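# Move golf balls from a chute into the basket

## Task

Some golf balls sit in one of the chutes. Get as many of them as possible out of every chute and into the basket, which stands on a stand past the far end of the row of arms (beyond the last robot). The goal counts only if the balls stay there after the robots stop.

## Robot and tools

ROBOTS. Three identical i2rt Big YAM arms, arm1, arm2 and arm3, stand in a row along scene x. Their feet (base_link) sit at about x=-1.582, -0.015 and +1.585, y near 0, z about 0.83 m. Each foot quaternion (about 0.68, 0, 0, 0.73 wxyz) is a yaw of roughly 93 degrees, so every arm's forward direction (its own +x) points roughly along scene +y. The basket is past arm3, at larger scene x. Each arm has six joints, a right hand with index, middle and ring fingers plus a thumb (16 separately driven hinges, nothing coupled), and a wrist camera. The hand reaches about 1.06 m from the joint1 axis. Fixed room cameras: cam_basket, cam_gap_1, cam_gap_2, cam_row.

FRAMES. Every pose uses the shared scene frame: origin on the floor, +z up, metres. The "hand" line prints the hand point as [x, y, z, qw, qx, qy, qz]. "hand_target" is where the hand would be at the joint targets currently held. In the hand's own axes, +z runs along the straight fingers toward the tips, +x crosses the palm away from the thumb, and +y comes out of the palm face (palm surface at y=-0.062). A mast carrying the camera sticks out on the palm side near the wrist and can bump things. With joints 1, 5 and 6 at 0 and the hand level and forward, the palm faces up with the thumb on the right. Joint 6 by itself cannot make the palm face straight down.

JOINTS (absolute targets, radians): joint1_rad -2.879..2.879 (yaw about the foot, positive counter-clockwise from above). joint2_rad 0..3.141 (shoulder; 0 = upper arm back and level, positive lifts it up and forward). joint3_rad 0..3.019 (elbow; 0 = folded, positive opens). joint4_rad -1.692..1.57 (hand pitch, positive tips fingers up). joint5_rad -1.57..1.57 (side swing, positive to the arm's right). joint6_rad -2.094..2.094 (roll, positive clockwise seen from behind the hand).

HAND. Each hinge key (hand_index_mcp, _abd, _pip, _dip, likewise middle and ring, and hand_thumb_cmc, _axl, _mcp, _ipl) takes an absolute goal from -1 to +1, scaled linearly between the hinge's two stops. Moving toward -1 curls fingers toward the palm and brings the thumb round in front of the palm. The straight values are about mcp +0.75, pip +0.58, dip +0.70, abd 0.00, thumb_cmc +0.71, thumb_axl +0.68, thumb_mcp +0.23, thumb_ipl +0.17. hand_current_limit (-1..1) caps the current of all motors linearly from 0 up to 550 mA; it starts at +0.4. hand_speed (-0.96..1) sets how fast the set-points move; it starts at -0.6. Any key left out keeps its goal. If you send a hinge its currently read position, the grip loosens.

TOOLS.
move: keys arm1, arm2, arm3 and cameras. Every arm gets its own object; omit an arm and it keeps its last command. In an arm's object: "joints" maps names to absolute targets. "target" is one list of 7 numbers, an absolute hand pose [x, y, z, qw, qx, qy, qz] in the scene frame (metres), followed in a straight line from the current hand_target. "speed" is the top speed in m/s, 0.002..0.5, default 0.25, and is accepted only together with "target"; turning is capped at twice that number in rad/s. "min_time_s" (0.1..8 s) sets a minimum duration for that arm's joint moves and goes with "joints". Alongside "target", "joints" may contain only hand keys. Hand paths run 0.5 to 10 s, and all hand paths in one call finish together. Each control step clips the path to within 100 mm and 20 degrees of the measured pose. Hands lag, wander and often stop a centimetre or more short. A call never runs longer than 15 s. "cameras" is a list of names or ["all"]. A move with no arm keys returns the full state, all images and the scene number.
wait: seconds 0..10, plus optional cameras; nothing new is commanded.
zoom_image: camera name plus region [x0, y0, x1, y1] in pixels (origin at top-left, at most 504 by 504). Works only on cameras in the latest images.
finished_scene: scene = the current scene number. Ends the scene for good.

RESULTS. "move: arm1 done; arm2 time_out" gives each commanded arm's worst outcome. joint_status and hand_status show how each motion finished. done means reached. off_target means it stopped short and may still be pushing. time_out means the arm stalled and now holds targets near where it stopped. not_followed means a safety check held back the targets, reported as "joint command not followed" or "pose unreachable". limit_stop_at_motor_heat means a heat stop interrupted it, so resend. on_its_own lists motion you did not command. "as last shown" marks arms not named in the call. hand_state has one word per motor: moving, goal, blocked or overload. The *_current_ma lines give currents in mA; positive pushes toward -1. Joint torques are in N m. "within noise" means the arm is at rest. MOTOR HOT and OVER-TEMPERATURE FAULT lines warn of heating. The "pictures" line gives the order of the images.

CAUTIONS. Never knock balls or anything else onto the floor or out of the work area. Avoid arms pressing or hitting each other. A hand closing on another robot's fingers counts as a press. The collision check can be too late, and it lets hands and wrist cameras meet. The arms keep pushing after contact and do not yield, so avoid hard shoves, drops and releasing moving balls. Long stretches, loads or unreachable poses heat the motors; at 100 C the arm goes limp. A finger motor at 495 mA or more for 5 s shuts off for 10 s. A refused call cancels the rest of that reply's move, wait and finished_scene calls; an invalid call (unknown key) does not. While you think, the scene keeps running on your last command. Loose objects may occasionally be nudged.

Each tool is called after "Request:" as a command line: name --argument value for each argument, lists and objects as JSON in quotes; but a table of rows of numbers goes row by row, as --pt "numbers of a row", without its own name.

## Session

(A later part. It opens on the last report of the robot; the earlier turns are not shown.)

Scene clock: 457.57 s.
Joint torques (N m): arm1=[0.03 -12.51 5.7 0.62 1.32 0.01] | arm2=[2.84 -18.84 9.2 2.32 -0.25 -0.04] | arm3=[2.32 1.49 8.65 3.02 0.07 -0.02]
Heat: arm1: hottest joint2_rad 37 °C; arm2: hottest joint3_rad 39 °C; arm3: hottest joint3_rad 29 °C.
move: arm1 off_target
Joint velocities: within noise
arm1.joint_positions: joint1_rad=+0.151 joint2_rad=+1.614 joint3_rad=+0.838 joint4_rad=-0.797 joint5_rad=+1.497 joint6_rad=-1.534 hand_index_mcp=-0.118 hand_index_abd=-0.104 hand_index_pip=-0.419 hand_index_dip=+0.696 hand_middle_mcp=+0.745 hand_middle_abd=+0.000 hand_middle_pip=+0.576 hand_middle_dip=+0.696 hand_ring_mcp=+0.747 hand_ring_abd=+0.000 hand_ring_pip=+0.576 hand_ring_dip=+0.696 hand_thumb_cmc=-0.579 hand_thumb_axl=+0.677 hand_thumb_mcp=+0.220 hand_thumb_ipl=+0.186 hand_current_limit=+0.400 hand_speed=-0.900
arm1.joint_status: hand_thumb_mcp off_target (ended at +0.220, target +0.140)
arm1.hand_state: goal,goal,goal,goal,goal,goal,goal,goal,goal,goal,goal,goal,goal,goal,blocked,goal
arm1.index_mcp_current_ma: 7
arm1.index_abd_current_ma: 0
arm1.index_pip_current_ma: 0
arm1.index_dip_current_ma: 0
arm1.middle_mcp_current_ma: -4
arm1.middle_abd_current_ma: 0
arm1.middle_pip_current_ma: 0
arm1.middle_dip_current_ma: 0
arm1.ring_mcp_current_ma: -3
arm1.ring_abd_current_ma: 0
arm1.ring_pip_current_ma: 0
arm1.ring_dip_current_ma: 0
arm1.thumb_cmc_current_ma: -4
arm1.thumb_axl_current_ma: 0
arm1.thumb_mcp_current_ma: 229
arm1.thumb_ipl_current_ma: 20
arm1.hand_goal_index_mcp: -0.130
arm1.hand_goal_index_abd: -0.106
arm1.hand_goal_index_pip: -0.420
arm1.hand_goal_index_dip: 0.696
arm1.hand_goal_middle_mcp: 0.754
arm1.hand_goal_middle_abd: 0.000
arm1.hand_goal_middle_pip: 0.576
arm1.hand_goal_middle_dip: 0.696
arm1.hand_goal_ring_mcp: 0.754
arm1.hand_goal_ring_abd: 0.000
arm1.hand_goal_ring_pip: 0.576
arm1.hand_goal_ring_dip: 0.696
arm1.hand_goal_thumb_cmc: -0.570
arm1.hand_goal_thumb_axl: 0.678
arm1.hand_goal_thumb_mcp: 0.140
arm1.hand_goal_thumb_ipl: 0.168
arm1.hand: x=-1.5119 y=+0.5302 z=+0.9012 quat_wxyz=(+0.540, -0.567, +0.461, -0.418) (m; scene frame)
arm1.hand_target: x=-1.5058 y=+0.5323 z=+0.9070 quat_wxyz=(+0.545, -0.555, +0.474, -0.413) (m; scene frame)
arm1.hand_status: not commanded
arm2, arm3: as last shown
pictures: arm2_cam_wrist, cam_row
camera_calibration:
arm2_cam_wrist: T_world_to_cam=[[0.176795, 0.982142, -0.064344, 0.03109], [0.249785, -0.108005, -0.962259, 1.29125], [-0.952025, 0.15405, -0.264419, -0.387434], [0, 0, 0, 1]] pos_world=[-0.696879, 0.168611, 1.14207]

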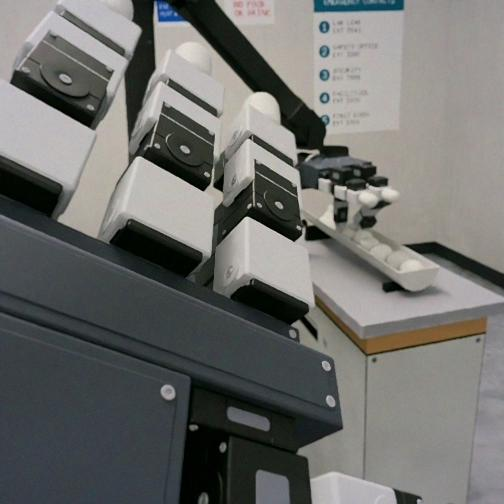

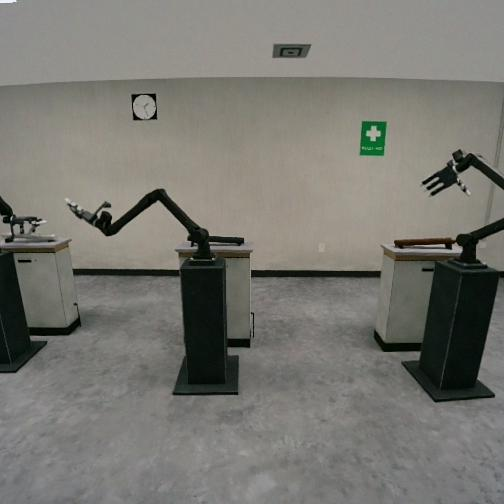

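Request:
move --arm1 '{"joints": {"hand_index_mcp": -0.21, "hand_index_pip": -0.42, "hand_thumb_mcp": 0.12}}'

Request:
move --arm1 '{"joints": {"joint2_rad": 1.56, "joint3_rad": 0.85, "joint4_rad": -0.86}, "min_time_s": 3}' --cameras '["arm2_cam_wrist", "cam_row"]'

Request:
zoom_image --camera "arm2_cam_wrist" --region '[320, 140, 430, 250]'

Scene clock: 460.87 s.
Joint torques (N m): arm1=[-0.03 -12.57 5.68 0.64 1.29 0] | arm2=[2.96 -18.84 9.21 2.36 -0.22 -0.03] | arm3=[2.37 1.44 8.65 3.02 0.07 -0.02]
Heat: arm1: hottest joint2_rad 37 °C; arm2: hottest joint3_rad 39 °C; arm3: hottest joint3_rad 29 °C.
move: arm1 off_target
Joint velocities: within noise
arm1.joint_positions: joint1_rad=+0.151 joint2_rad=+1.613 joint3_rad=+0.838 joint4_rad=-0.797 joint5_rad=+1.498 joint6_rad=-1.533 hand_index_mcp=-0.126 hand_index_abd=-0.104 hand_index_pip=-0.411 hand_index_dip=+0.700 hand_middle_mcp=+0.745 hand_middle_abd=+0.000 hand_middle_pip=+0.576 hand_middle_dip=+0.696 hand_ring_mcp=+0.747 hand_ring_abd=+0.000 hand_ring_pip=+0.576 hand_ring_dip=+0.696 hand_thumb_cmc=-0.580 hand_thumb_axl=+0.677 hand_thumb_mcp=+0.215 hand_thumb_ipl=+0.192 hand_current_limit=+0.400 hand_speed=-0.900
arm1.joint_status: hand_index_mcp off_target (ended at -0.126, target -0.210); hand_thumb_mcp off_target (ended at +0.215, target +0.120); the others done
arm1.hand_state: blocked,goal,goal,goal,goal,goal,goal,goal,goal,goal,goal,goal,goal,goal,blocked,blocked
arm1.index_mcp_current_ma: 176
arm1.index_abd_current_ma: 0
arm1.index_pip_current_ma: 4
arm1.index_dip_current_ma: 1
arm1.middle_mcp_current_ma: -4
arm1.middle_abd_current_ma: 0
arm1.middle_pip_current_ma: 0
arm1.middle_dip_current_ma: 0
arm1.ring_mcp_current_ma: -3
arm1.ring_abd_current_ma: 0
arm1.ring_pip_current_ma: 0
arm1.ring_dip_current_ma: 0
arm1.thumb_cmc_current_ma: -4
arm1.thumb_axl_current_ma: 0
arm1.thumb_mcp_current_ma: 304
arm1.thumb_ipl_current_ma: 32
arm1.hand_goal_index_mcp: -0.210
arm1.hand_goal_index_abd: -0.106
arm1.hand_goal_index_pip: -0.420
arm1.hand_goal_index_dip: 0.696
arm1.hand_goal_middle_mcp: 0.754
arm1.hand_goal_middle_abd: 0.000
arm1.hand_goal_middle_pip: 0.576
arm1.hand_goal_middle_dip: 0.696
arm1.hand_goal_ring_mcp: 0.754
arm1.hand_goal_ring_abd: 0.000
arm1.hand_goal_ring_pip: 0.576
arm1.hand_goal_ring_dip: 0.696
arm1.hand_goal_thumb_cmc: -0.570
arm1.hand_goal_thumb_axl: 0.678
arm1.hand_goal_thumb_mcp: 0.120
arm1.hand_goal_thumb_ipl: 0.168
arm1.hand: x=-1.5118 y=+0.5304 z=+0.9016 quat_wxyz=(+0.540, -0.566, +0.461, -0.418) (m; scene frame)
arm1.hand_target: x=-1.5058 y=+0.5323 z=+0.9071 quat_wxyz=(+0.545, -0.555, +0.474, -0.413) (m; scene frame)
arm1.hand_status: not commanded
arm2.joint_positions: joint1_rad=+1.308 joint2_rad=+2.363 joint3_rad=+1.793 joint4_rad=+1.098 joint5_rad=+0.003 joint6_rad=+0.711 hand_index_mcp=+0.763 hand_index_abd=+0.001 hand_index_pip=+0.577 hand_index_dip=+0.696 hand_middle_mcp=+0.762 hand_middle_abd=+0.001 hand_middle_pip=+0.577 hand_middle_dip=+0.696 hand_ring_mcp=+0.763 hand_ring_abd=+0.001 hand_ring_pip=+0.577 hand_ring_dip=+0.696 hand_thumb_cmc=+0.721 hand_thumb_axl=+0.677 hand_thumb_mcp=+0.226 hand_thumb_ipl=+0.168 hand_current_limit=+0.400 hand_speed=-0.600
arm2.joint_status: not commanded
arm2.hand_state: goal,goal,goal,goal,goal,goal,goal,goal,goal,goal,goal,goal,goal,goal,goal,goal
arm2.index_mcp_current_ma: 42
arm2.index_abd_current_ma: 3
arm2.index_pip_current_ma: 3
arm2.index_dip_current_ma: 0
arm2.middle_mcp_current_ma: 36
arm2.middle_abd_current_ma: 3
arm2.middle_pip_current_ma: 3
arm2.middle_dip_current_ma: 0
arm2.ring_mcp_current_ma: 42
arm2.ring_abd_current_ma: 3
arm2.ring_pip_current_ma: 3
arm2.ring_dip_current_ma: 0
arm2.thumb_cmc_current_ma: 30
arm2.thumb_axl_current_ma: -4
arm2.thumb_mcp_current_ma: 0
arm2.thumb_ipl_current_ma: -2
arm2.hand_goal_index_mcp: 0.754
arm2.hand_goal_index_abd: 0.000
arm2.hand_goal_index_pip: 0.576
arm2.hand_goal_index_dip: 0.696
arm2.hand_goal_middle_mcp: 0.754
arm2.hand_goal_middle_abd: 0.000
arm2.hand_goal_middle_pip: 0.576
arm2.hand_goal_middle_dip: 0.696
arm2.hand_goal_ring_mcp: 0.754
arm2.hand_goal_ring_abd: 0.000
arm2.hand_goal_ring_pip: 0.576
arm2.hand_goal_ring_dip: 0.696
arm2.hand_goal_thumb_cmc: 0.714
arm2.hand_goal_thumb_axl: 0.678
arm2.hand_goal_thumb_mcp: 0.226
arm2.hand_goal_thumb_ipl: 0.168
arm2.hand: x=-0.8258 y=+0.2269 z=+1.1541 quat_wxyz=(-0.749, -0.153, +0.468, +0.444) (m; scene frame)
arm2.hand_target: x=-0.8295 y=+0.2201 z=+1.1600 quat_wxyz=(-0.760, -0.149, +0.453, +0.442) (m; scene frame)
arm2.hand_status: not commanded
arm3: as last shown
pictures: none

Scene clock: 464.17 s.
Joint torques (N m): arm1=[-0.03 -12.86 6.89 -0.42 1.33 0] | arm2=[2.73 -19.19 9.18 2.29 -0.24 -0.04] | arm3=[2.26 1.44 8.66 3.04 0.07 -0.01]
Heat: arm1: hottest joint2_rad 37 °C; arm2: hottest joint3_rad 39 °C; arm3: hottest joint3_rad 29 °C.
move: arm1 done
Joint velocities: within noise
arm1.joint_positions: joint1_rad=+0.151 joint2_rad=+1.581 joint3_rad=+0.838 joint4_rad=-0.849 joint5_rad=+1.497 joint6_rad=-1.533 hand_index_mcp=-0.129 hand_index_abd=-0.103 hand_index_pip=-0.399 hand_index_dip=+0.708 hand_middle_mcp=+0.745 hand_middle_abd=+0.000 hand_middle_pip=+0.576 hand_middle_dip=+0.696 hand_ring_mcp=+0.747 hand_ring_abd=+0.000 hand_ring_pip=+0.576 hand_ring_dip=+0.696 hand_thumb_cmc=-0.580 hand_thumb_axl=+0.677 hand_thumb_mcp=+0.212 hand_thumb_ipl=+0.192 hand_current_limit=+0.400 hand_speed=-0.900
arm1.joint_status: all done
arm1.hand_state: blocked,goal,blocked,goal,goal,goal,goal,goal,goal,goal,goal,goal,goal,goal,blocked,blocked
arm1.index_mcp_current_ma: 168
arm1.index_abd_current_ma: 1
arm1.index_pip_current_ma: 16
arm1.index_dip_current_ma: 6
arm1.middle_mcp_current_ma: -4
arm1.middle_abd_current_ma: 0
arm1.middle_pip_current_ma: 0
arm1.middle_dip_current_ma: 0
arm1.ring_mcp_current_ma: -3
arm1.ring_abd_current_ma: 0
arm1.ring_pip_current_ma: 0
arm1.ring_dip_current_ma: 0
arm1.thumb_cmc_current_ma: -4
arm1.thumb_axl_current_ma: 0
arm1.thumb_mcp_current_ma: 287
arm1.thumb_ipl_current_ma: 33
arm1.hand_goal_index_mcp: -0.210
arm1.hand_goal_index_abd: -0.106
arm1.hand_goal_index_pip: -0.420
arm1.hand_goal_index_dip: 0.696
arm1.hand_goal_middle_mcp: 0.754
arm1.hand_goal_middle_abd: 0.000
arm1.hand_goal_middle_pip: 0.576
arm1.hand_goal_middle_dip: 0.696
arm1.hand_goal_ring_mcp: 0.754
arm1.hand_goal_ring_abd: 0.000
arm1.hand_goal_ring_pip: 0.576
arm1.hand_goal_ring_dip: 0.696
arm1.hand_goal_thumb_cmc: -0.570
arm1.hand_goal_thumb_axl: 0.678
arm1.hand_goal_thumb_mcp: 0.120
arm1.hand_goal_thumb_ipl: 0.168
arm1.hand: x=-1.5104 y=+0.5236 z=+0.9125 quat_wxyz=(+0.536, -0.571, +0.456, -0.423) (m; scene frame)
arm1.hand_target: x=-1.5048 y=+0.5273 z=+0.9244 quat_wxyz=(+0.540, -0.560, +0.468, -0.419) (m; scene frame)
arm1.hand_status: not commanded
arm2, arm3: as last shown
pictures: arm2_cam_wrist, cam_row
camera_calibration:
arm2_cam_wrist: T_world_to_cam=[[0.176795, 0.982142, -0.064344, 0.03109], [0.249785, -0.108005, -0.962259, 1.29125], [-0.952025, 0.15405, -0.264419, -0.387434], [0, 0, 0, 1]] pos_world=[-0.696879, 0.168611, 1.14207]

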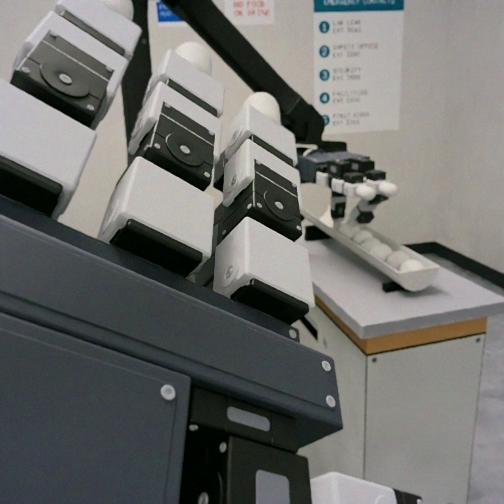

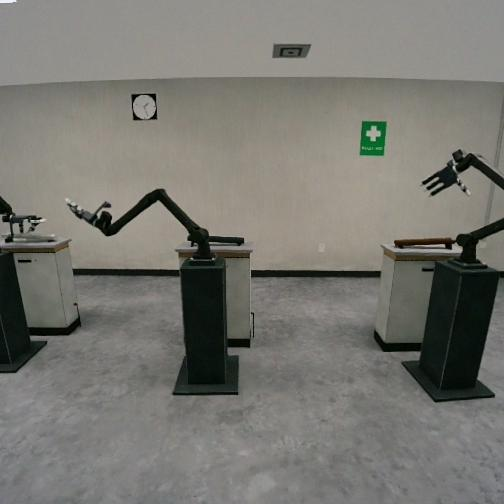

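Scaled by 4.582.

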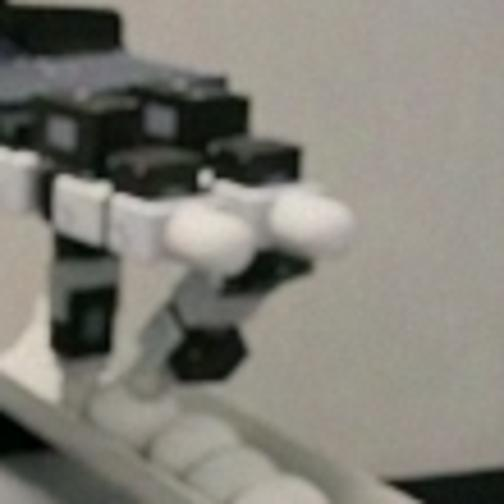

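Request:
move --arm1 '{"joints": {"joint2_rad": 1.47, "joint3_rad": 0.879, "joint4_rad": -0.98}, "min_time_s": 3}' --cameras '["arm2_cam_wrist", "cam_row"]'

Request:
zoom_image --camera "arm2_cam_wrist" --region '[310, 110, 430, 230]'

Request:
zoom_image --camera "cam_row" --region '[0, 195, 50, 245]'

Scene clock: 527.20 s.
Joint torques (N m): arm1=[-0.03 -11.81 9.66 -0.5 1.33 -0.01] | arm2=[2.78 -18.78 9.21 2.3 -0.27 -0.03] | arm3=[2.43 1.44 8.65 3.02 0.07 -0.01]
Heat: arm1: hottest joint2_rad 37 °C; arm2: hottest joint3_rad 39 °C; arm3: hottest joint3_rad 29 °C.
move: arm1 done
Joint velocities: within noise
arm1.joint_positions: joint1_rad=+0.151 joint2_rad=+1.490 joint3_rad=+0.838 joint4_rad=-0.969 joint5_rad=+1.497 joint6_rad=-1.533 hand_index_mcp=-0.129 hand_index_abd=-0.103 hand_index_pip=-0.399 hand_index_dip=+0.708 hand_middle_mcp=+0.745 hand_middle_abd=+0.000 hand_middle_pip=+0.576 hand_middle_dip=+0.696 hand_ring_mcp=+0.747 hand_ring_abd=+0.000 hand_ring_pip=+0.576 hand_ring_dip=+0.696 hand_thumb_cmc=-0.580 hand_thumb_axl=+0.677 hand_thumb_mcp=+0.212 hand_thumb_ipl=+0.192 hand_current_limit=+0.400 hand_speed=-0.900
arm1.joint_status: all done
arm1.hand_state: blocked,goal,blocked,goal,goal,goal,goal,goal,goal,goal,goal,goal,goal,goal,blocked,blocked
arm1.index_mcp_current_ma: 168
arm1.index_abd_current_ma: 1
arm1.index_pip_current_ma: 16
arm1.index_dip_current_ma: 6
arm1.middle_mcp_current_ma: -4
arm1.middle_abd_current_ma: 0
arm1.middle_pip_current_ma: 0
arm1.middle_dip_current_ma: 0
arm1.ring_mcp_current_ma: -3
arm1.ring_abd_current_ma: 0
arm1.ring_pip_current_ma: 0
arm1.ring_dip_current_ma: 0
arm1.thumb_cmc_current_ma: -4
arm1.thumb_axl_current_ma: 0
arm1.thumb_mcp_current_ma: 287
arm1.thumb_ipl_current_ma: 33
arm1.hand_goal_index_mcp: -0.210
arm1.hand_goal_index_abd: -0.106
arm1.hand_goal_index_pip: -0.420
arm1.hand_goal_index_dip: 0.696
arm1.hand_goal_middle_mcp: 0.754
arm1.hand_goal_middle_abd: 0.000
arm1.hand_goal_middle_pip: 0.576
arm1.hand_goal_middle_dip: 0.696
arm1.hand_goal_ring_mcp: 0.754
arm1.hand_goal_ring_abd: 0.000
arm1.hand_goal_ring_pip: 0.576
arm1.hand_goal_ring_dip: 0.696
arm1.hand_goal_thumb_cmc: -0.570
arm1.hand_goal_thumb_axl: 0.678
arm1.hand_goal_thumb_mcp: 0.120
arm1.hand_goal_thumb_ipl: 0.168
arm1.hand: x=-1.5067 y=+0.5070 z=+0.9438 quat_wxyz=(+0.529, -0.577, +0.449, -0.431) (m; scene frame)
arm1.hand_target: x=-1.5037 y=+0.5208 z=+0.9648 quat_wxyz=(+0.540, -0.560, +0.468, -0.420) (m; scene frame)
arm1.hand_status: not commanded
arm2, arm3: as last shown
pictures: arm2_cam_wrist, cam_row
camera_calibration:
arm2_cam_wrist: T_world_to_cam=[[0.176795, 0.982142, -0.064344, 0.03109], [0.249785, -0.108005, -0.962259, 1.29125], [-0.952025, 0.15405, -0.264419, -0.387434], [0, 0, 0, 1]] pos_world=[-0.696879, 0.168611, 1.14207]

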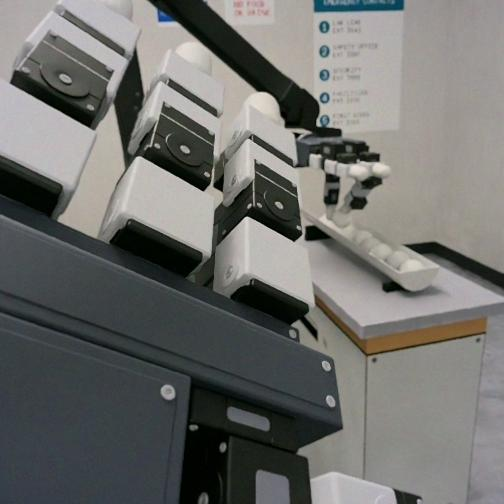

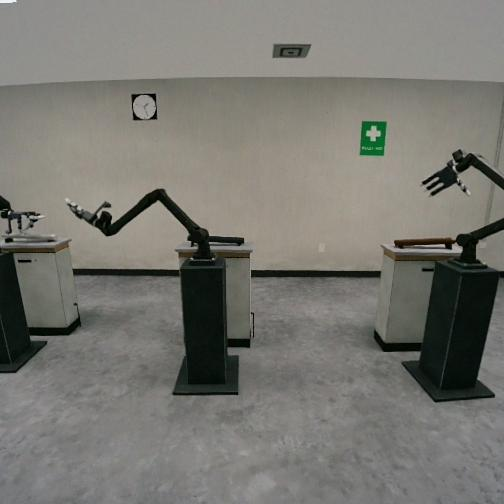

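Scaled by 4.200.

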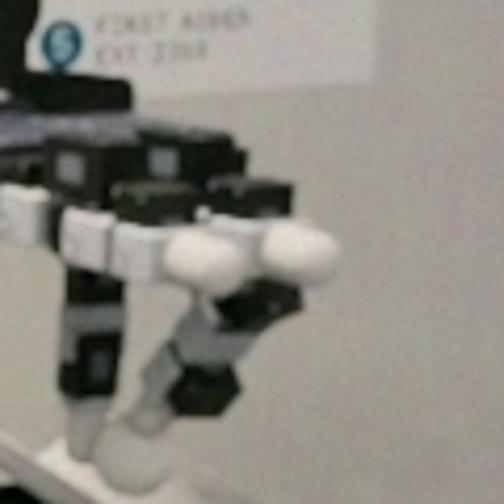

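Scaled by 10.080.

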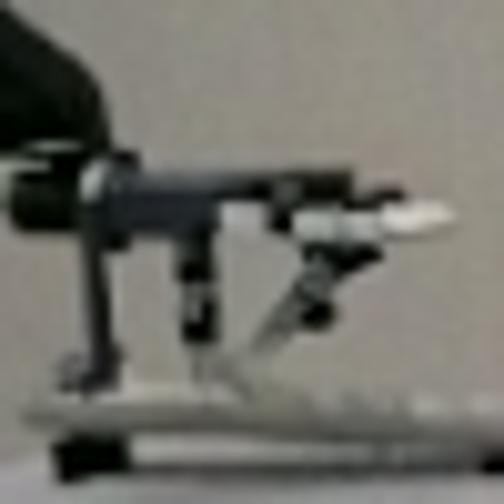

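Request:
move --arm1 '{"joints": {"joint2_rad": 1.15, "joint3_rad": 1.0, "joint4_rad": -1.42}, "min_time_s": 4}' --arm2 '{"joints": {"joint1_rad": 1.627, "joint2_rad": 2.226, "joint3_rad": 1.634, "joint4_rad": -0.455, "joint5_rad": 1.396, "joint6_rad": 1.047, "hand_index_mcp": -0.342, "hand_index_pip": -0.883, "hand_index_dip": 0.406, "hand_ring_mcp": -0.342, "hand_ring_pip": -0.883, "hand_ring_dip": 0.406, "hand_middle_mcp": 0.479, "hand_middle_pip": -0.299, "hand_middle_dip": 0.551}, "min_time_s": 4}' --cameras '["cam_gap_1", "cam_row", "arm1_cam_wrist"]'

Scene clock: 569.50 s.
Joint torques (N m): arm1=[-0.03 -8.35 12.15 -0.5 1.33 0] | arm2=[2.37 -21.19 5.65 0.27 1.04 0.02] | arm3=[2.37 1.38 8.65 3 0.07 -0.02]
Heat: arm1: hottest joint2_rad 37 °C; arm2: hottest joint3_rad 38 °C; arm3: hottest joint3_rad 29 °C.
move: arm1 done; arm2 done
Joint velocities: within noise
arm1.joint_positions: joint1_rad=+0.151 joint2_rad=+1.165 joint3_rad=+0.948 joint4_rad=-1.410 joint5_rad=+1.497 joint6_rad=-1.533 hand_index_mcp=-0.129 hand_index_abd=-0.103 hand_index_pip=-0.399 hand_index_dip=+0.708 hand_middle_mcp=+0.745 hand_middle_abd=+0.000 hand_middle_pip=+0.576 hand_middle_dip=+0.696 hand_ring_mcp=+0.747 hand_ring_abd=+0.000 hand_ring_pip=+0.576 hand_ring_dip=+0.696 hand_thumb_cmc=-0.580 hand_thumb_axl=+0.677 hand_thumb_mcp=+0.212 hand_thumb_ipl=+0.192 hand_current_limit=+0.400 hand_speed=-0.900
arm1.joint_status: all done
arm1.hand_state: blocked,goal,blocked,goal,goal,goal,goal,goal,goal,goal,goal,goal,goal,goal,blocked,blocked
arm1.index_mcp_current_ma: 168
arm1.index_abd_current_ma: 1
arm1.index_pip_current_ma: 16
arm1.index_dip_current_ma: 6
arm1.middle_mcp_current_ma: -4
arm1.middle_abd_current_ma: 0
arm1.middle_pip_current_ma: 0
arm1.middle_dip_current_ma: 0
arm1.ring_mcp_current_ma: -3
arm1.ring_abd_current_ma: 0
arm1.ring_pip_current_ma: 0
arm1.ring_dip_current_ma: 0
arm1.thumb_cmc_current_ma: -4
arm1.thumb_axl_current_ma: 0
arm1.thumb_mcp_current_ma: 287
arm1.thumb_ipl_current_ma: 33
arm1.hand_goal_index_mcp: -0.210
arm1.hand_goal_index_abd: -0.106
arm1.hand_goal_index_pip: -0.420
arm1.hand_goal_index_dip: 0.696
arm1.hand_goal_middle_mcp: 0.754
arm1.hand_goal_middle_abd: 0.000
arm1.hand_goal_middle_pip: 0.576
arm1.hand_goal_middle_dip: 0.696
arm1.hand_goal_ring_mcp: 0.754
arm1.hand_goal_ring_abd: 0.000
arm1.hand_goal_ring_pip: 0.576
arm1.hand_goal_ring_dip: 0.696
arm1.hand_goal_thumb_cmc: -0.570
arm1.hand_goal_thumb_axl: 0.678
arm1.hand_goal_thumb_mcp: 0.120
arm1.hand_goal_thumb_ipl: 0.168
arm1.hand: x=-1.4951 y=+0.4540 z=+1.0855 quat_wxyz=(+0.528, -0.578, +0.447, -0.433) (m; scene frame)
arm1.hand_target: x=-1.4917 y=+0.4620 z=+1.1109 quat_wxyz=(+0.540, -0.560, +0.468, -0.419) (m; scene frame)
arm1.hand_status: not commanded
arm2.joint_positions: joint1_rad=+1.618 joint2_rad=+2.270 joint3_rad=+1.636 joint4_rad=-0.449 joint5_rad=+1.393 joint6_rad=+1.038 hand_index_mcp=-0.341 hand_index_abd=+0.001 hand_index_pip=-0.882 hand_index_dip=+0.408 hand_middle_mcp=+0.490 hand_middle_abd=+0.001 hand_middle_pip=-0.295 hand_middle_dip=+0.554 hand_ring_mcp=-0.341 hand_ring_abd=+0.001 hand_ring_pip=-0.882 hand_ring_dip=+0.409 hand_thumb_cmc=+0.721 hand_thumb_axl=+0.677 hand_thumb_mcp=+0.226 hand_thumb_ipl=+0.168 hand_current_limit=+0.400 hand_speed=-0.600
arm2.joint_status: all done
arm2.hand_state: goal,goal,goal,goal,goal,goal,goal,goal,goal,goal,goal,goal,goal,goal,goal,goal
arm2.index_mcp_current_ma: 4
arm2.index_abd_current_ma: 3
arm2.index_pip_current_ma: 2
arm2.index_dip_current_ma: 10
arm2.middle_mcp_current_ma: 50
arm2.middle_abd_current_ma: 3
arm2.middle_pip_current_ma: 11
arm2.middle_dip_current_ma: 11
arm2.ring_mcp_current_ma: 4
arm2.ring_abd_current_ma: 3
arm2.ring_pip_current_ma: 1
arm2.ring_dip_current_ma: 12
arm2.thumb_cmc_current_ma: 31
arm2.thumb_axl_current_ma: -4
arm2.thumb_mcp_current_ma: 0
arm2.thumb_ipl_current_ma: -2
arm2.hand_goal_index_mcp: -0.342
arm2.hand_goal_index_abd: 0.000
arm2.hand_goal_index_pip: -0.882
arm2.hand_goal_index_dip: 0.406
arm2.hand_goal_middle_mcp: 0.480
arm2.hand_goal_middle_abd: 0.000
arm2.hand_goal_middle_pip: -0.298
arm2.hand_goal_middle_dip: 0.552
arm2.hand_goal_ring_mcp: -0.342
arm2.hand_goal_ring_abd: 0.000
arm2.hand_goal_ring_pip: -0.882
arm2.hand_goal_ring_dip: 0.406
arm2.hand_goal_thumb_cmc: 0.714
arm2.hand_goal_thumb_axl: 0.678
arm2.hand_goal_thumb_mcp: 0.226
arm2.hand_goal_thumb_ipl: 0.168
arm2.hand: x=-0.6844 y=+0.0970 z=+0.9851 quat_wxyz=(-0.052, -0.079, +0.756, +0.647) (m; scene frame)
arm2.hand_target: x=-0.6825 y=+0.0909 z=+1.0125 quat_wxyz=(-0.071, -0.067, +0.755, +0.648) (m; scene frame)
arm2.hand_status: not commanded
arm3.joint_positions: joint1_rad=+0.240 joint2_rad=+0.576 joint3_rad=+1.148 joint4_rad=-1.179 joint5_rad=-0.143 joint6_rad=+1.069 hand_index_mcp=+0.756 hand_index_abd=+0.000 hand_index_pip=+0.577 hand_index_dip=+0.696 hand_middle_mcp=+0.755 hand_middle_abd=+0.000 hand_middle_pip=+0.577 hand_middle_dip=+0.696 hand_ring_mcp=+0.756 hand_ring_abd=+0.000 hand_ring_pip=+0.577 hand_ring_dip=+0.696 hand_thumb_cmc=+0.716 hand_thumb_axl=+0.677 hand_thumb_mcp=+0.224 hand_thumb_ipl=+0.168 hand_current_limit=+0.400 hand_speed=-0.600
arm3.joint_status: not commanded
arm3.hand_state: goal,goal,goal,goal,goal,goal,goal,goal,goal,goal,goal,goal,goal,goal,goal,goal
arm3.index_mcp_current_ma: 0
arm3.index_abd_current_ma: 0
arm3.index_pip_current_ma: 0
arm3.index_dip_current_ma: 0
arm3.middle_mcp_current_ma: 0
arm3.middle_abd_current_ma: 0
arm3.middle_pip_current_ma: 0
arm3.middle_dip_current_ma: 0
arm3.ring_mcp_current_ma: 0
arm3.ring_abd_current_ma: 0
arm3.ring_pip_current_ma: 0
arm3.ring_dip_current_ma: 0
arm3.thumb_cmc_current_ma: 0
arm3.thumb_axl_current_ma: 0
arm3.thumb_mcp_current_ma: -1
arm3.thumb_ipl_current_ma: 0
arm3.hand_goal_index_mcp: 0.754
arm3.hand_goal_index_abd: 0.000
arm3.hand_goal_index_pip: 0.576
arm3.hand_goal_index_dip: 0.696
arm3.hand_goal_middle_mcp: 0.754
arm3.hand_goal_middle_abd: 0.000
arm3.hand_goal_middle_pip: 0.576
arm3.hand_goal_middle_dip: 0.696
arm3.hand_goal_ring_mcp: 0.754
arm3.hand_goal_ring_abd: 0.000
arm3.hand_goal_ring_pip: 0.576
arm3.hand_goal_ring_dip: 0.696
arm3.hand_goal_thumb_cmc: 0.714
arm3.hand_goal_thumb_axl: 0.678
arm3.hand_goal_thumb_mcp: 0.226
arm3.hand_goal_thumb_ipl: 0.168
arm3.hand: x=+1.5535 y=+0.2202 z=+1.2961 quat_wxyz=(-0.344, +0.294, +0.834, +0.315) (m; scene frame)
arm3.hand_target: x=+1.5502 y=+0.2199 z=+1.2999 quat_wxyz=(-0.353, +0.290, +0.830, +0.320) (m; scene frame)
arm3.hand_status: not commanded
pictures: arm1_cam_wrist, cam_gap_1, cam_row
camera_calibration:
arm1_cam_wrist: T_world_to_cam=[[-0.152163, 0.734508, -0.66132, 0.195319], [-0.797543, 0.30395, 0.521095, -1.94417], [0.583756, 0.606722, 0.539552, 0.134383], [0, 0, 0, 1]] pos_world=[-1.59929, 0.365933, 1.06976]

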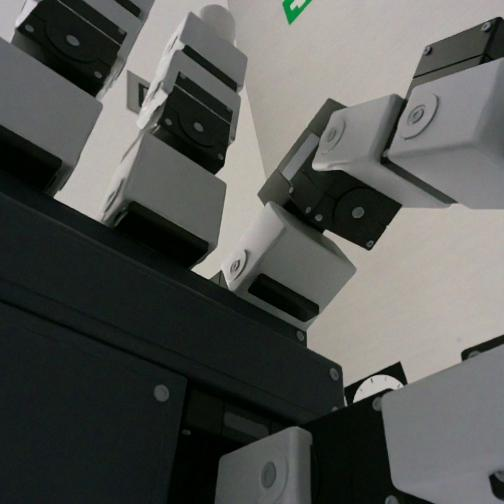

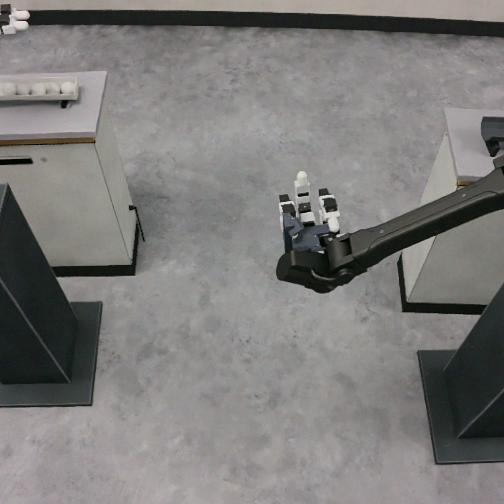

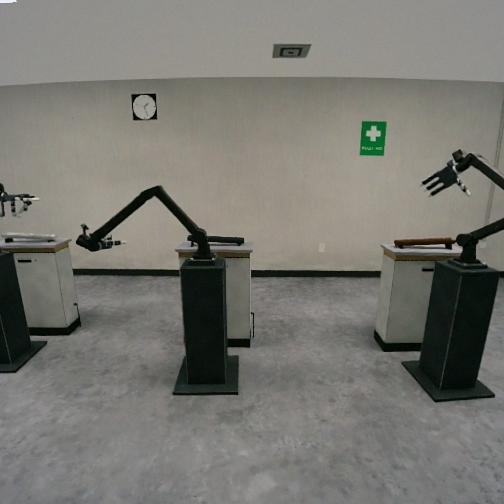

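Request:
move --arm2 '{"joints": {"joint1_rad": 1.645, "joint2_rad": 2.44, "joint3_rad": 2.003, "joint4_rad": -0.615}, "min_time_s": 3}' --arm1 '{"joints": {"joint1_rad": -1.4}, "min_time_s": 5}' --cameras '["cam_gap_1", "cam_row", "arm1_cam_wrist"]'

Request:
zoom_image --camera "cam_gap_1" --region '[120, 120, 370, 370]'

Scene clock: 587.47 s.
Joint torques (N m): arm1=[0.15 -8.18 12.22 -0.49 1.33 -0.01] | arm2=[3.25 -18.84 10.07 0.17 1.02 -0.01] | arm3=[2.37 1.44 8.65 3.02 0.07 -0.01]
Heat: arm1: hottest joint2_rad 37 °C; arm2: hottest joint3_rad 37 °C; arm3: hottest joint3_rad 29 °C.
move: arm1 done; arm2 done
Joint velocities: within noise
arm1.joint_positions: joint1_rad=-1.386 joint2_rad=+1.165 joint3_rad=+0.948 joint4_rad=-1.410 joint5_rad=+1.497 joint6_rad=-1.533 hand_index_mcp=-0.129 hand_index_abd=-0.103 hand_index_pip=-0.398 hand_index_dip=+0.708 hand_middle_mcp=+0.745 hand_middle_abd=+0.000 hand_middle_pip=+0.576 hand_middle_dip=+0.696 hand_ring_mcp=+0.747 hand_ring_abd=+0.000 hand_ring_pip=+0.576 hand_ring_dip=+0.696 hand_thumb_cmc=-0.580 hand_thumb_axl=+0.677 hand_thumb_mcp=+0.212 hand_thumb_ipl=+0.192 hand_current_limit=+0.400 hand_speed=-0.900
arm1.joint_status: all done
arm1.hand_state: blocked,goal,blocked,goal,goal,goal,goal,goal,goal,goal,goal,goal,goal,goal,blocked,blocked
arm1.index_mcp_current_ma: 168
arm1.index_abd_current_ma: 1
arm1.index_pip_current_ma: 17
arm1.index_dip_current_ma: 6
arm1.middle_mcp_current_ma: -4
arm1.middle_abd_current_ma: 0
arm1.middle_pip_current_ma: 0
arm1.middle_dip_current_ma: 0
arm1.ring_mcp_current_ma: -3
arm1.ring_abd_current_ma: 0
arm1.ring_pip_current_ma: 0
arm1.ring_dip_current_ma: 0
arm1.thumb_cmc_current_ma: -4
arm1.thumb_axl_current_ma: 0
arm1.thumb_mcp_current_ma: 286
arm1.thumb_ipl_current_ma: 33
arm1.hand_goal_index_mcp: -0.210
arm1.hand_goal_index_abd: -0.106
arm1.hand_goal_index_pip: -0.420
arm1.hand_goal_index_dip: 0.696
arm1.hand_goal_middle_mcp: 0.754
arm1.hand_goal_middle_abd: 0.000
arm1.hand_goal_middle_pip: 0.576
arm1.hand_goal_middle_dip: 0.696
arm1.hand_goal_ring_mcp: 0.754
arm1.hand_goal_ring_abd: 0.000
arm1.hand_goal_ring_pip: 0.576
arm1.hand_goal_ring_dip: 0.696
arm1.hand_goal_thumb_cmc: -0.570
arm1.hand_goal_thumb_axl: 0.678
arm1.hand_goal_thumb_mcp: 0.120
arm1.hand_goal_thumb_ipl: 0.168
arm1.hand: x=-1.2276 y=+0.0232 z=+1.0915 quat_wxyz=(+0.085, -0.099, +0.722, -0.679) (m; scene frame)
arm1.hand_target: x=-1.2198 y=+0.0206 z=+1.1171 quat_wxyz=(+0.103, -0.072, +0.724, -0.678) (m; scene frame)
arm1.hand_status: not commanded
arm2.joint_positions: joint1_rad=+1.632 joint2_rad=+2.421 joint3_rad=+1.950 joint4_rad=-0.609 joint5_rad=+1.393 joint6_rad=+1.039 hand_index_mcp=-0.341 hand_index_abd=+0.001 hand_index_pip=-0.882 hand_index_dip=+0.408 hand_middle_mcp=+0.490 hand_middle_abd=+0.001 hand_middle_pip=-0.295 hand_middle_dip=+0.554 hand_ring_mcp=-0.341 hand_ring_abd=+0.001 hand_ring_pip=-0.882 hand_ring_dip=+0.409 hand_thumb_cmc=+0.721 hand_thumb_axl=+0.677 hand_thumb_mcp=+0.226 hand_thumb_ipl=+0.168 hand_current_limit=+0.400 hand_speed=-0.600
arm2.joint_status: all done
arm2.hand_state: goal,goal,goal,goal,goal,goal,goal,goal,goal,goal,goal,goal,goal,goal,goal,goal
arm2.index_mcp_current_ma: 4
arm2.index_abd_current_ma: 3
arm2.index_pip_current_ma: 1
arm2.index_dip_current_ma: 10
arm2.middle_mcp_current_ma: 50
arm2.middle_abd_current_ma: 3
arm2.middle_pip_current_ma: 11
arm2.middle_dip_current_ma: 11
arm2.ring_mcp_current_ma: 4
arm2.ring_abd_current_ma: 3
arm2.ring_pip_current_ma: 1
arm2.ring_dip_current_ma: 12
arm2.thumb_cmc_current_ma: 32
arm2.thumb_axl_current_ma: -4
arm2.thumb_mcp_current_ma: 0
arm2.thumb_ipl_current_ma: -2
arm2.hand_goal_index_mcp: -0.342
arm2.hand_goal_index_abd: 0.000
arm2.hand_goal_index_pip: -0.882
arm2.hand_goal_index_dip: 0.406
arm2.hand_goal_middle_mcp: 0.480
arm2.hand_goal_middle_abd: 0.000
arm2.hand_goal_middle_pip: -0.298
arm2.hand_goal_middle_dip: 0.552
arm2.hand_goal_ring_mcp: -0.342
arm2.hand_goal_ring_abd: 0.000
arm2.hand_goal_ring_pip: -0.882
arm2.hand_goal_ring_dip: 0.406
arm2.hand_goal_thumb_cmc: 0.714
arm2.hand_goal_thumb_axl: 0.678
arm2.hand_goal_thumb_mcp: 0.226
arm2.hand_goal_thumb_ipl: 0.168
arm2.hand: x=-0.7518 y=+0.0802 z=+0.9923 quat_wxyz=(-0.058, -0.083, +0.756, +0.647) (m; scene frame)
arm2.hand_target: x=-0.7616 y=+0.0691 z=+0.9990 quat_wxyz=(-0.075, -0.075, +0.755, +0.647) (m; scene frame)
arm2.hand_status: not commanded
arm3: as last shown
pictures: arm1_cam_wrist, cam_gap_1, cam_row
camera_calibration:
arm1_cam_wrist: T_world_to_cam=[[0.73997, 0.17636, -0.649108, 1.65128], [0.267891, 0.80791, 0.524896, -0.310967], [0.616992, -0.562297, 0.550584, 0.292294], [0, 0, 0, 1]] pos_world=[-1.31893, 0.12437, 1.07415]

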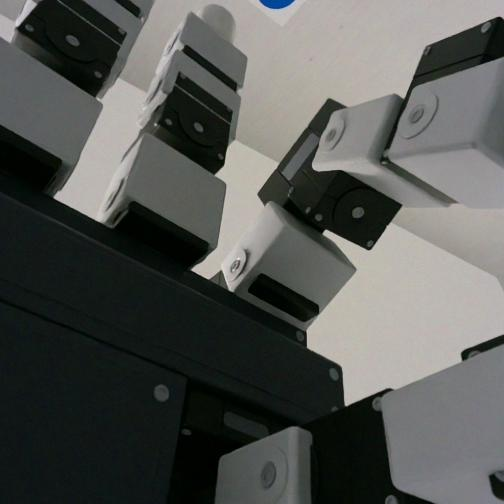

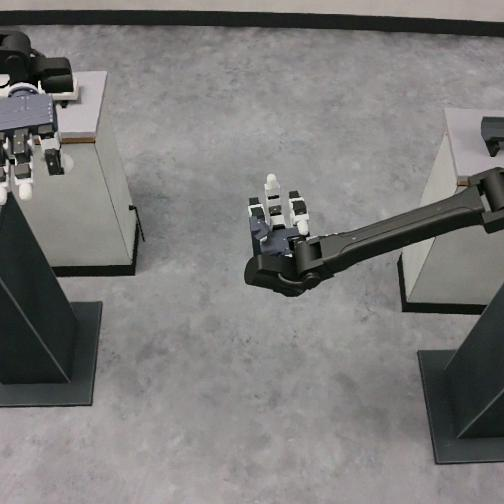

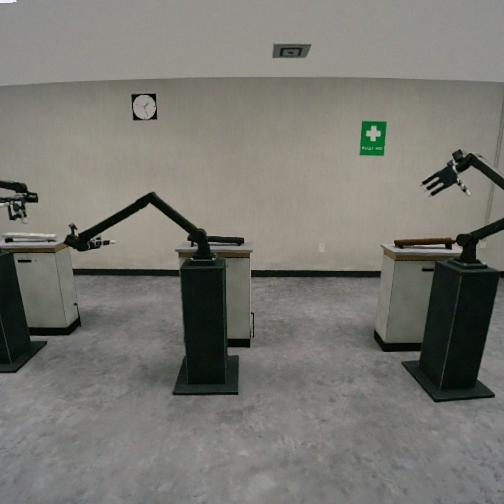

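Scaled by 2.016.

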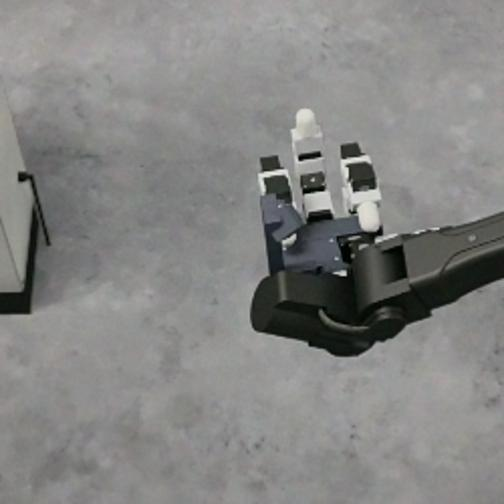

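Request:
move --arm1 '{"joints": {"joint1_rad": -1.591, "joint2_rad": 2.232, "joint3_rad": 2.162, "joint4_rad": -1.505}, "min_time_s": 6}' --arm2 '{"joints": {"hand_middle_mcp": 0.411, "hand_middle_pip": -0.08, "hand_middle_dip": 0.696}}' --cameras '["cam_gap_1", "cam_row"]'

Request:
zoom_image --camera "cam_gap_1" --region '[120, 60, 370, 310]'

Scene clock: 624.53 s.
Joint torques (N m): arm1=[-0.09 -21.6 12.48 -0.43 1.33 0] | arm2=[3.02 -19.08 10.15 0.25 1.02 -0.03] | arm3=[2.37 1.49 8.64 3.03 0.07 -0.02]
Heat: arm1: hottest joint2_rad 37 °C; arm2: hottest joint3_rad 38 °C; arm3: hottest joint3_rad 29 °C.
move: arm1 done; arm2 off_target
Joint velocities: within noise
arm1.joint_positions: joint1_rad=-1.576 joint2_rad=+2.223 joint3_rad=+2.109 joint4_rad=-1.494 joint5_rad=+1.497 joint6_rad=-1.533 hand_index_mcp=-0.129 hand_index_abd=-0.103 hand_index_pip=-0.398 hand_index_dip=+0.708 hand_middle_mcp=+0.745 hand_middle_abd=+0.000 hand_middle_pip=+0.576 hand_middle_dip=+0.696 hand_ring_mcp=+0.747 hand_ring_abd=+0.000 hand_ring_pip=+0.576 hand_ring_dip=+0.696 hand_thumb_cmc=-0.580 hand_thumb_axl=+0.677 hand_thumb_mcp=+0.212 hand_thumb_ipl=+0.192 hand_current_limit=+0.400 hand_speed=-0.900
arm1.joint_status: all done
arm1.hand_state: blocked,goal,blocked,goal,goal,goal,goal,goal,goal,goal,goal,goal,goal,goal,blocked,blocked
arm1.index_mcp_current_ma: 168
arm1.index_abd_current_ma: 1
arm1.index_pip_current_ma: 17
arm1.index_dip_current_ma: 6
arm1.middle_mcp_current_ma: -4
arm1.middle_abd_current_ma: 0
arm1.middle_pip_current_ma: 0
arm1.middle_dip_current_ma: 0
arm1.ring_mcp_current_ma: -3
arm1.ring_abd_current_ma: 0
arm1.ring_pip_current_ma: 0
arm1.ring_dip_current_ma: 0
arm1.thumb_cmc_current_ma: -4
arm1.thumb_axl_current_ma: 0
arm1.thumb_mcp_current_ma: 286
arm1.thumb_ipl_current_ma: 33
arm1.hand_goal_index_mcp: -0.210
arm1.hand_goal_index_abd: -0.106
arm1.hand_goal_index_pip: -0.420
arm1.hand_goal_index_dip: 0.696
arm1.hand_goal_middle_mcp: 0.754
arm1.hand_goal_middle_abd: 0.000
arm1.hand_goal_middle_pip: 0.576
arm1.hand_goal_middle_dip: 0.696
arm1.hand_goal_ring_mcp: 0.754
arm1.hand_goal_ring_abd: 0.000
arm1.hand_goal_ring_pip: 0.576
arm1.hand_goal_ring_dip: 0.696
arm1.hand_goal_thumb_cmc: -0.570
arm1.hand_goal_thumb_axl: 0.678
arm1.hand_goal_thumb_mcp: 0.120
arm1.hand_goal_thumb_ipl: 0.168
arm1.hand: x=-0.8686 y=-0.0153 z=+1.0188 quat_wxyz=(+0.027, -0.023, +0.729, -0.684) (m; scene frame)
arm1.hand_target: x=-0.8601 y=-0.0254 z=+1.0343 quat_wxyz=(+0.037, -0.004, +0.728, -0.684) (m; scene frame)
arm1.hand_status: not commanded
arm2.joint_positions: joint1_rad=+1.632 joint2_rad=+2.421 joint3_rad=+1.950 joint4_rad=-0.609 joint5_rad=+1.393 joint6_rad=+1.039 hand_index_mcp=-0.341 hand_index_abd=+0.001 hand_index_pip=-0.882 hand_index_dip=+0.408 hand_middle_mcp=+0.433 hand_middle_abd=+0.001 hand_middle_pip=-0.081 hand_middle_dip=+0.694 hand_ring_mcp=-0.341 hand_ring_abd=+0.001 hand_ring_pip=-0.882 hand_ring_dip=+0.409 hand_thumb_cmc=+0.721 hand_thumb_axl=+0.677 hand_thumb_mcp=+0.226 hand_thumb_ipl=+0.168 hand_current_limit=+0.400 hand_speed=-0.600
arm2.joint_status: hand_middle_mcp off_target (ended at +0.433, target +0.411); the others done
arm2.hand_state: goal,goal,goal,goal,blocked,goal,goal,goal,goal,goal,goal,goal,goal,goal,goal,goal
arm2.index_mcp_current_ma: 4
arm2.index_abd_current_ma: 3
arm2.index_pip_current_ma: 1
arm2.index_dip_current_ma: 10
arm2.middle_mcp_current_ma: 103
arm2.middle_abd_current_ma: 3
arm2.middle_pip_current_ma: -5
arm2.middle_dip_current_ma: -11
arm2.ring_mcp_current_ma: 4
arm2.ring_abd_current_ma: 3
arm2.ring_pip_current_ma: 1
arm2.ring_dip_current_ma: 12
arm2.thumb_cmc_current_ma: 32
arm2.thumb_axl_current_ma: -4
arm2.thumb_mcp_current_ma: 0
arm2.thumb_ipl_current_ma: -2
arm2.hand_goal_index_mcp: -0.342
arm2.hand_goal_index_abd: 0.000
arm2.hand_goal_index_pip: -0.882
arm2.hand_goal_index_dip: 0.406
arm2.hand_goal_middle_mcp: 0.412
arm2.hand_goal_middle_abd: 0.000
arm2.hand_goal_middle_pip: -0.080
arm2.hand_goal_middle_dip: 0.696
arm2.hand_goal_ring_mcp: -0.342
arm2.hand_goal_ring_abd: 0.000
arm2.hand_goal_ring_pip: -0.882
arm2.hand_goal_ring_dip: 0.406
arm2.hand_goal_thumb_cmc: 0.714
arm2.hand_goal_thumb_axl: 0.678
arm2.hand_goal_thumb_mcp: 0.226
arm2.hand_goal_thumb_ipl: 0.168
arm2.hand: x=-0.7518 y=+0.0802 z=+0.9920 quat_wxyz=(-0.058, -0.083, +0.756, +0.647) (m; scene frame)
arm2.hand_target: x=-0.7616 y=+0.0691 z=+0.9987 quat_wxyz=(-0.075, -0.075, +0.755, +0.647) (m; scene frame)
arm2.hand_status: not commanded
arm3: as last shown
pictures: cam_gap_1, cam_row

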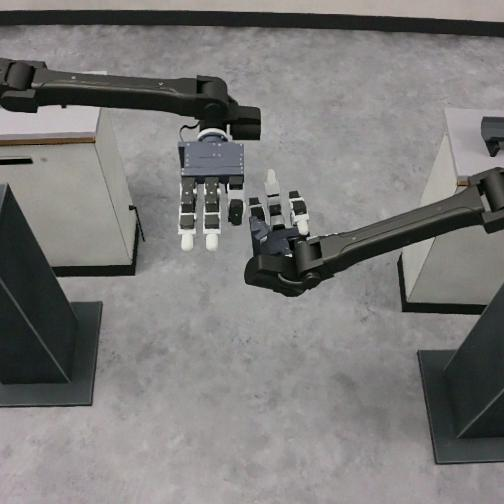

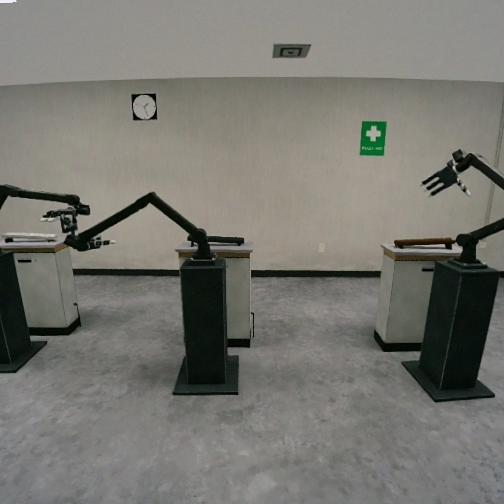

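Scaled by 2.016.

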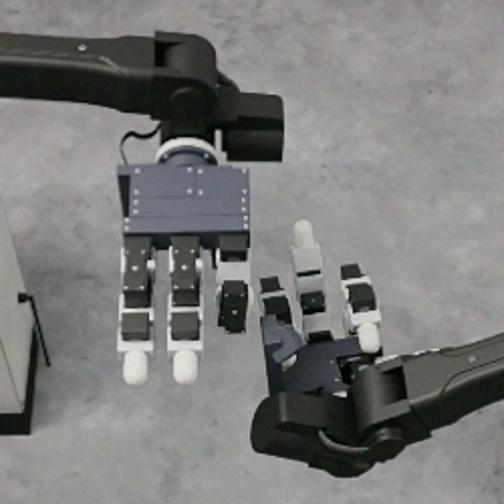

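Request:
move --arm1 '{"target": [-0.8601, -0.0254, 1.16, 0.037, -0.004, 0.728, -0.684], "speed": 0.1}' --cameras '["cam_gap_1", "cam_row"]'

Scene clock: 641.73 s.
Joint torques (N m): arm1=[-0.21 -22.42 12.92 -0.17 1.31 0.04] | arm2=[3.14 -18.9 10.02 0.35 1.04 -0.01] | arm3=[2.37 1.44 8.68 3.03 0.07 -0.02]
Heat: arm1: hottest joint2_rad 38 °C; arm2: hottest joint3_rad 39 °C; arm3: hottest joint3_rad 29 °C.
move: arm1 off_target
Joint velocities: within noise
arm1.joint_positions: joint1_rad=-1.576 joint2_rad=+2.208 joint3_rad=+2.393 joint4_rad=-1.620 joint5_rad=+1.498 joint6_rad=-1.722 hand_index_mcp=-0.129 hand_index_abd=-0.103 hand_index_pip=-0.398 hand_index_dip=+0.708 hand_middle_mcp=+0.745 hand_middle_abd=+0.000 hand_middle_pip=+0.576 hand_middle_dip=+0.696 hand_ring_mcp=+0.747 hand_ring_abd=+0.000 hand_ring_pip=+0.576 hand_ring_dip=+0.696 hand_thumb_cmc=-0.580 hand_thumb_axl=+0.677 hand_thumb_mcp=+0.212 hand_thumb_ipl=+0.192 hand_current_limit=+0.400 hand_speed=-0.900
arm1.joint_status: not commanded
arm1.hand_state: blocked,goal,blocked,goal,goal,goal,goal,goal,goal,goal,goal,goal,goal,goal,blocked,blocked
arm1.index_mcp_current_ma: 168
arm1.index_abd_current_ma: 1
arm1.index_pip_current_ma: 17
arm1.index_dip_current_ma: 6
arm1.middle_mcp_current_ma: -4
arm1.middle_abd_current_ma: 0
arm1.middle_pip_current_ma: 0
arm1.middle_dip_current_ma: 0
arm1.ring_mcp_current_ma: -3
arm1.ring_abd_current_ma: 0
arm1.ring_pip_current_ma: 0
arm1.ring_dip_current_ma: 0
arm1.thumb_cmc_current_ma: -4
arm1.thumb_axl_current_ma: 0
arm1.thumb_mcp_current_ma: 286
arm1.thumb_ipl_current_ma: 33
arm1.hand_goal_index_mcp: -0.210
arm1.hand_goal_index_abd: -0.106
arm1.hand_goal_index_pip: -0.420
arm1.hand_goal_index_dip: 0.696
arm1.hand_goal_middle_mcp: 0.754
arm1.hand_goal_middle_abd: 0.000
arm1.hand_goal_middle_pip: 0.576
arm1.hand_goal_middle_dip: 0.696
arm1.hand_goal_ring_mcp: 0.754
arm1.hand_goal_ring_abd: 0.000
arm1.hand_goal_ring_pip: 0.576
arm1.hand_goal_ring_dip: 0.696
arm1.hand_goal_thumb_cmc: -0.570
arm1.hand_goal_thumb_axl: 0.678
arm1.hand_goal_thumb_mcp: 0.120
arm1.hand_goal_thumb_ipl: 0.168
arm1.hand: x=-0.8637 y=-0.0136 z=+1.1368 quat_wxyz=(+0.026, -0.034, +0.728, -0.684) (m; scene frame)
arm1.hand_target: x=-0.8617 y=-0.0255 z=+1.1598 quat_wxyz=(+0.041, -0.008, +0.728, -0.685) (m; scene frame)
arm1.hand_status: off_target (0.026 m and 3.6 deg from the pose sent, 0.142 m and 2.5 deg at the start)
arm2, arm3: as last shown
pictures: cam_gap_1, cam_row

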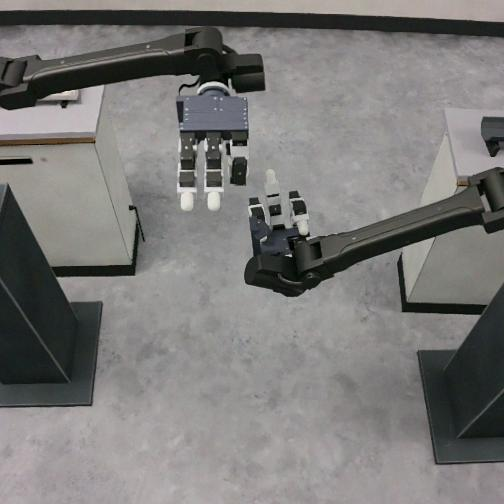

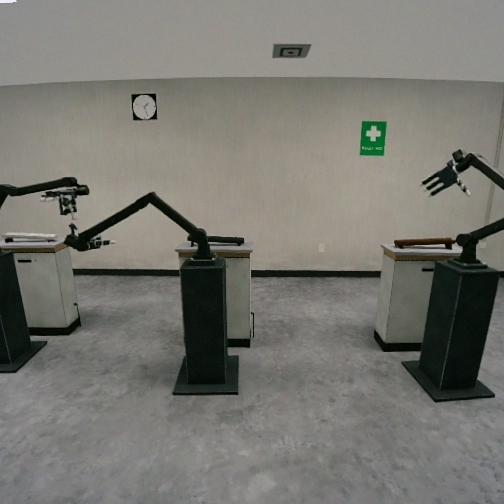

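Request:
move --arm1 '{"target": [-0.777, -0.016, 1.15, 0.041, -0.008, 0.728, -0.685], "speed": 0.1}' --cameras '["cam_gap_1", "cam_row"]'

Request:
zoom_image --camera "cam_gap_1" --region '[170, 80, 340, 250]'

Request:
zoom_image --camera "cam_row" --region '[40, 170, 130, 260]'

Scene clock: 650.17 s.
Joint torques (N m): arm1=[0.15 -24.29 12.74 1.52 1.14 -0.14] | arm2=[3.14 -18.9 10.14 0.24 1.03 -0.02] | arm3=[2.37 1.44 8.64 3.02 0.06 -0.02]
Heat: arm1: hottest joint2_rad 39 °C; arm2: hottest joint3_rad 39 °C; arm3: hottest joint3_rad 29 °C.
move: arm1 off_target
Joint velocities: within noise
arm1.joint_positions: joint1_rad=-1.576 joint2_rad=+2.495 joint3_rad=+2.875 joint4_rad=-1.380 joint5_rad=+1.501 joint6_rad=-2.099 hand_index_mcp=-0.129 hand_index_abd=-0.103 hand_index_pip=-0.398 hand_index_dip=+0.708 hand_middle_mcp=+0.745 hand_middle_abd=+0.000 hand_middle_pip=+0.576 hand_middle_dip=+0.696 hand_ring_mcp=+0.747 hand_ring_abd=+0.000 hand_ring_pip=+0.576 hand_ring_dip=+0.696 hand_thumb_cmc=-0.580 hand_thumb_axl=+0.677 hand_thumb_mcp=+0.212 hand_thumb_ipl=+0.192 hand_current_limit=+0.400 hand_speed=-0.900
arm1.joint_status: not commanded
arm1.hand_state: blocked,goal,blocked,goal,goal,goal,goal,goal,goal,goal,goal,goal,goal,goal,blocked,blocked
arm1.index_mcp_current_ma: 168
arm1.index_abd_current_ma: 1
arm1.index_pip_current_ma: 17
arm1.index_dip_current_ma: 6
arm1.middle_mcp_current_ma: -4
arm1.middle_abd_current_ma: 0
arm1.middle_pip_current_ma: 0
arm1.middle_dip_current_ma: 0
arm1.ring_mcp_current_ma: -3
arm1.ring_abd_current_ma: 0
arm1.ring_pip_current_ma: 0
arm1.ring_dip_current_ma: 0
arm1.thumb_cmc_current_ma: -4
arm1.thumb_axl_current_ma: 0
arm1.thumb_mcp_current_ma: 286
arm1.thumb_ipl_current_ma: 33
arm1.hand_goal_index_mcp: -0.210
arm1.hand_goal_index_abd: -0.106
arm1.hand_goal_index_pip: -0.420
arm1.hand_goal_index_dip: 0.696
arm1.hand_goal_middle_mcp: 0.754
arm1.hand_goal_middle_abd: 0.000
arm1.hand_goal_middle_pip: 0.576
arm1.hand_goal_middle_dip: 0.696
arm1.hand_goal_ring_mcp: 0.754
arm1.hand_goal_ring_abd: 0.000
arm1.hand_goal_ring_pip: 0.576
arm1.hand_goal_ring_dip: 0.696
arm1.hand_goal_thumb_cmc: -0.570
arm1.hand_goal_thumb_axl: 0.678
arm1.hand_goal_thumb_mcp: 0.120
arm1.hand_goal_thumb_ipl: 0.168
arm1.hand: x=-0.7818 y=-0.0081 z=+1.1341 quat_wxyz=(+0.056, -0.022, +0.724, -0.687) (m; scene frame)
arm1.hand_target: x=-0.7794 y=-0.0159 z=+1.1494 quat_wxyz=(+0.070, -0.001, +0.723, -0.688) (m; scene frame)
arm1.hand_status: off_target (0.018 m and 2.4 deg from the pose sent, 0.088 m and 3.4 deg at the start; a joint's target at an end of its range on 28 of 54 steps)
arm2, arm3: as last shown
pictures: cam_gap_1, cam_row

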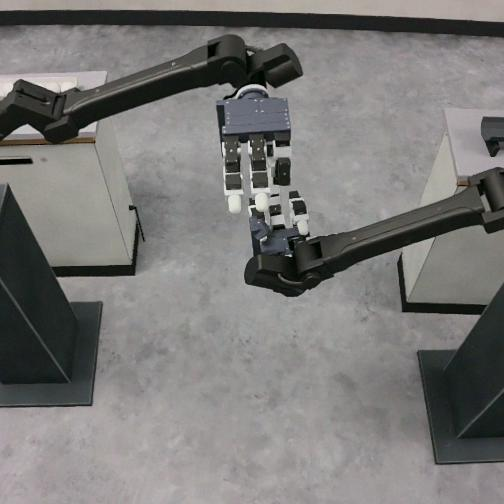

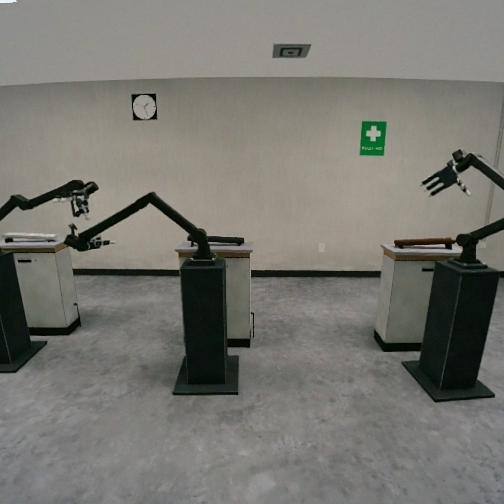

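Scaled by 2.965.

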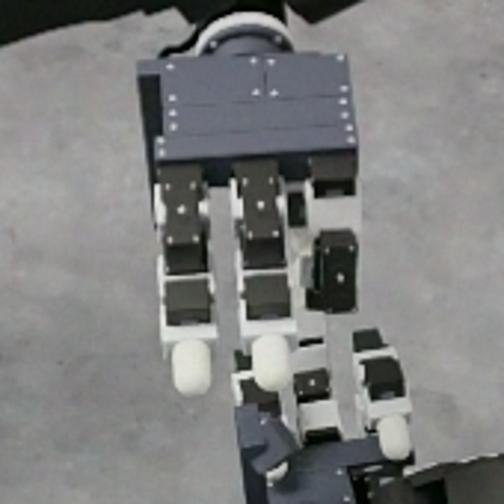

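Scaled by 5.600.

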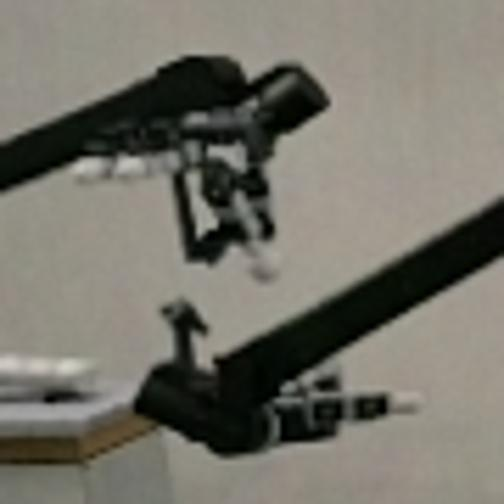

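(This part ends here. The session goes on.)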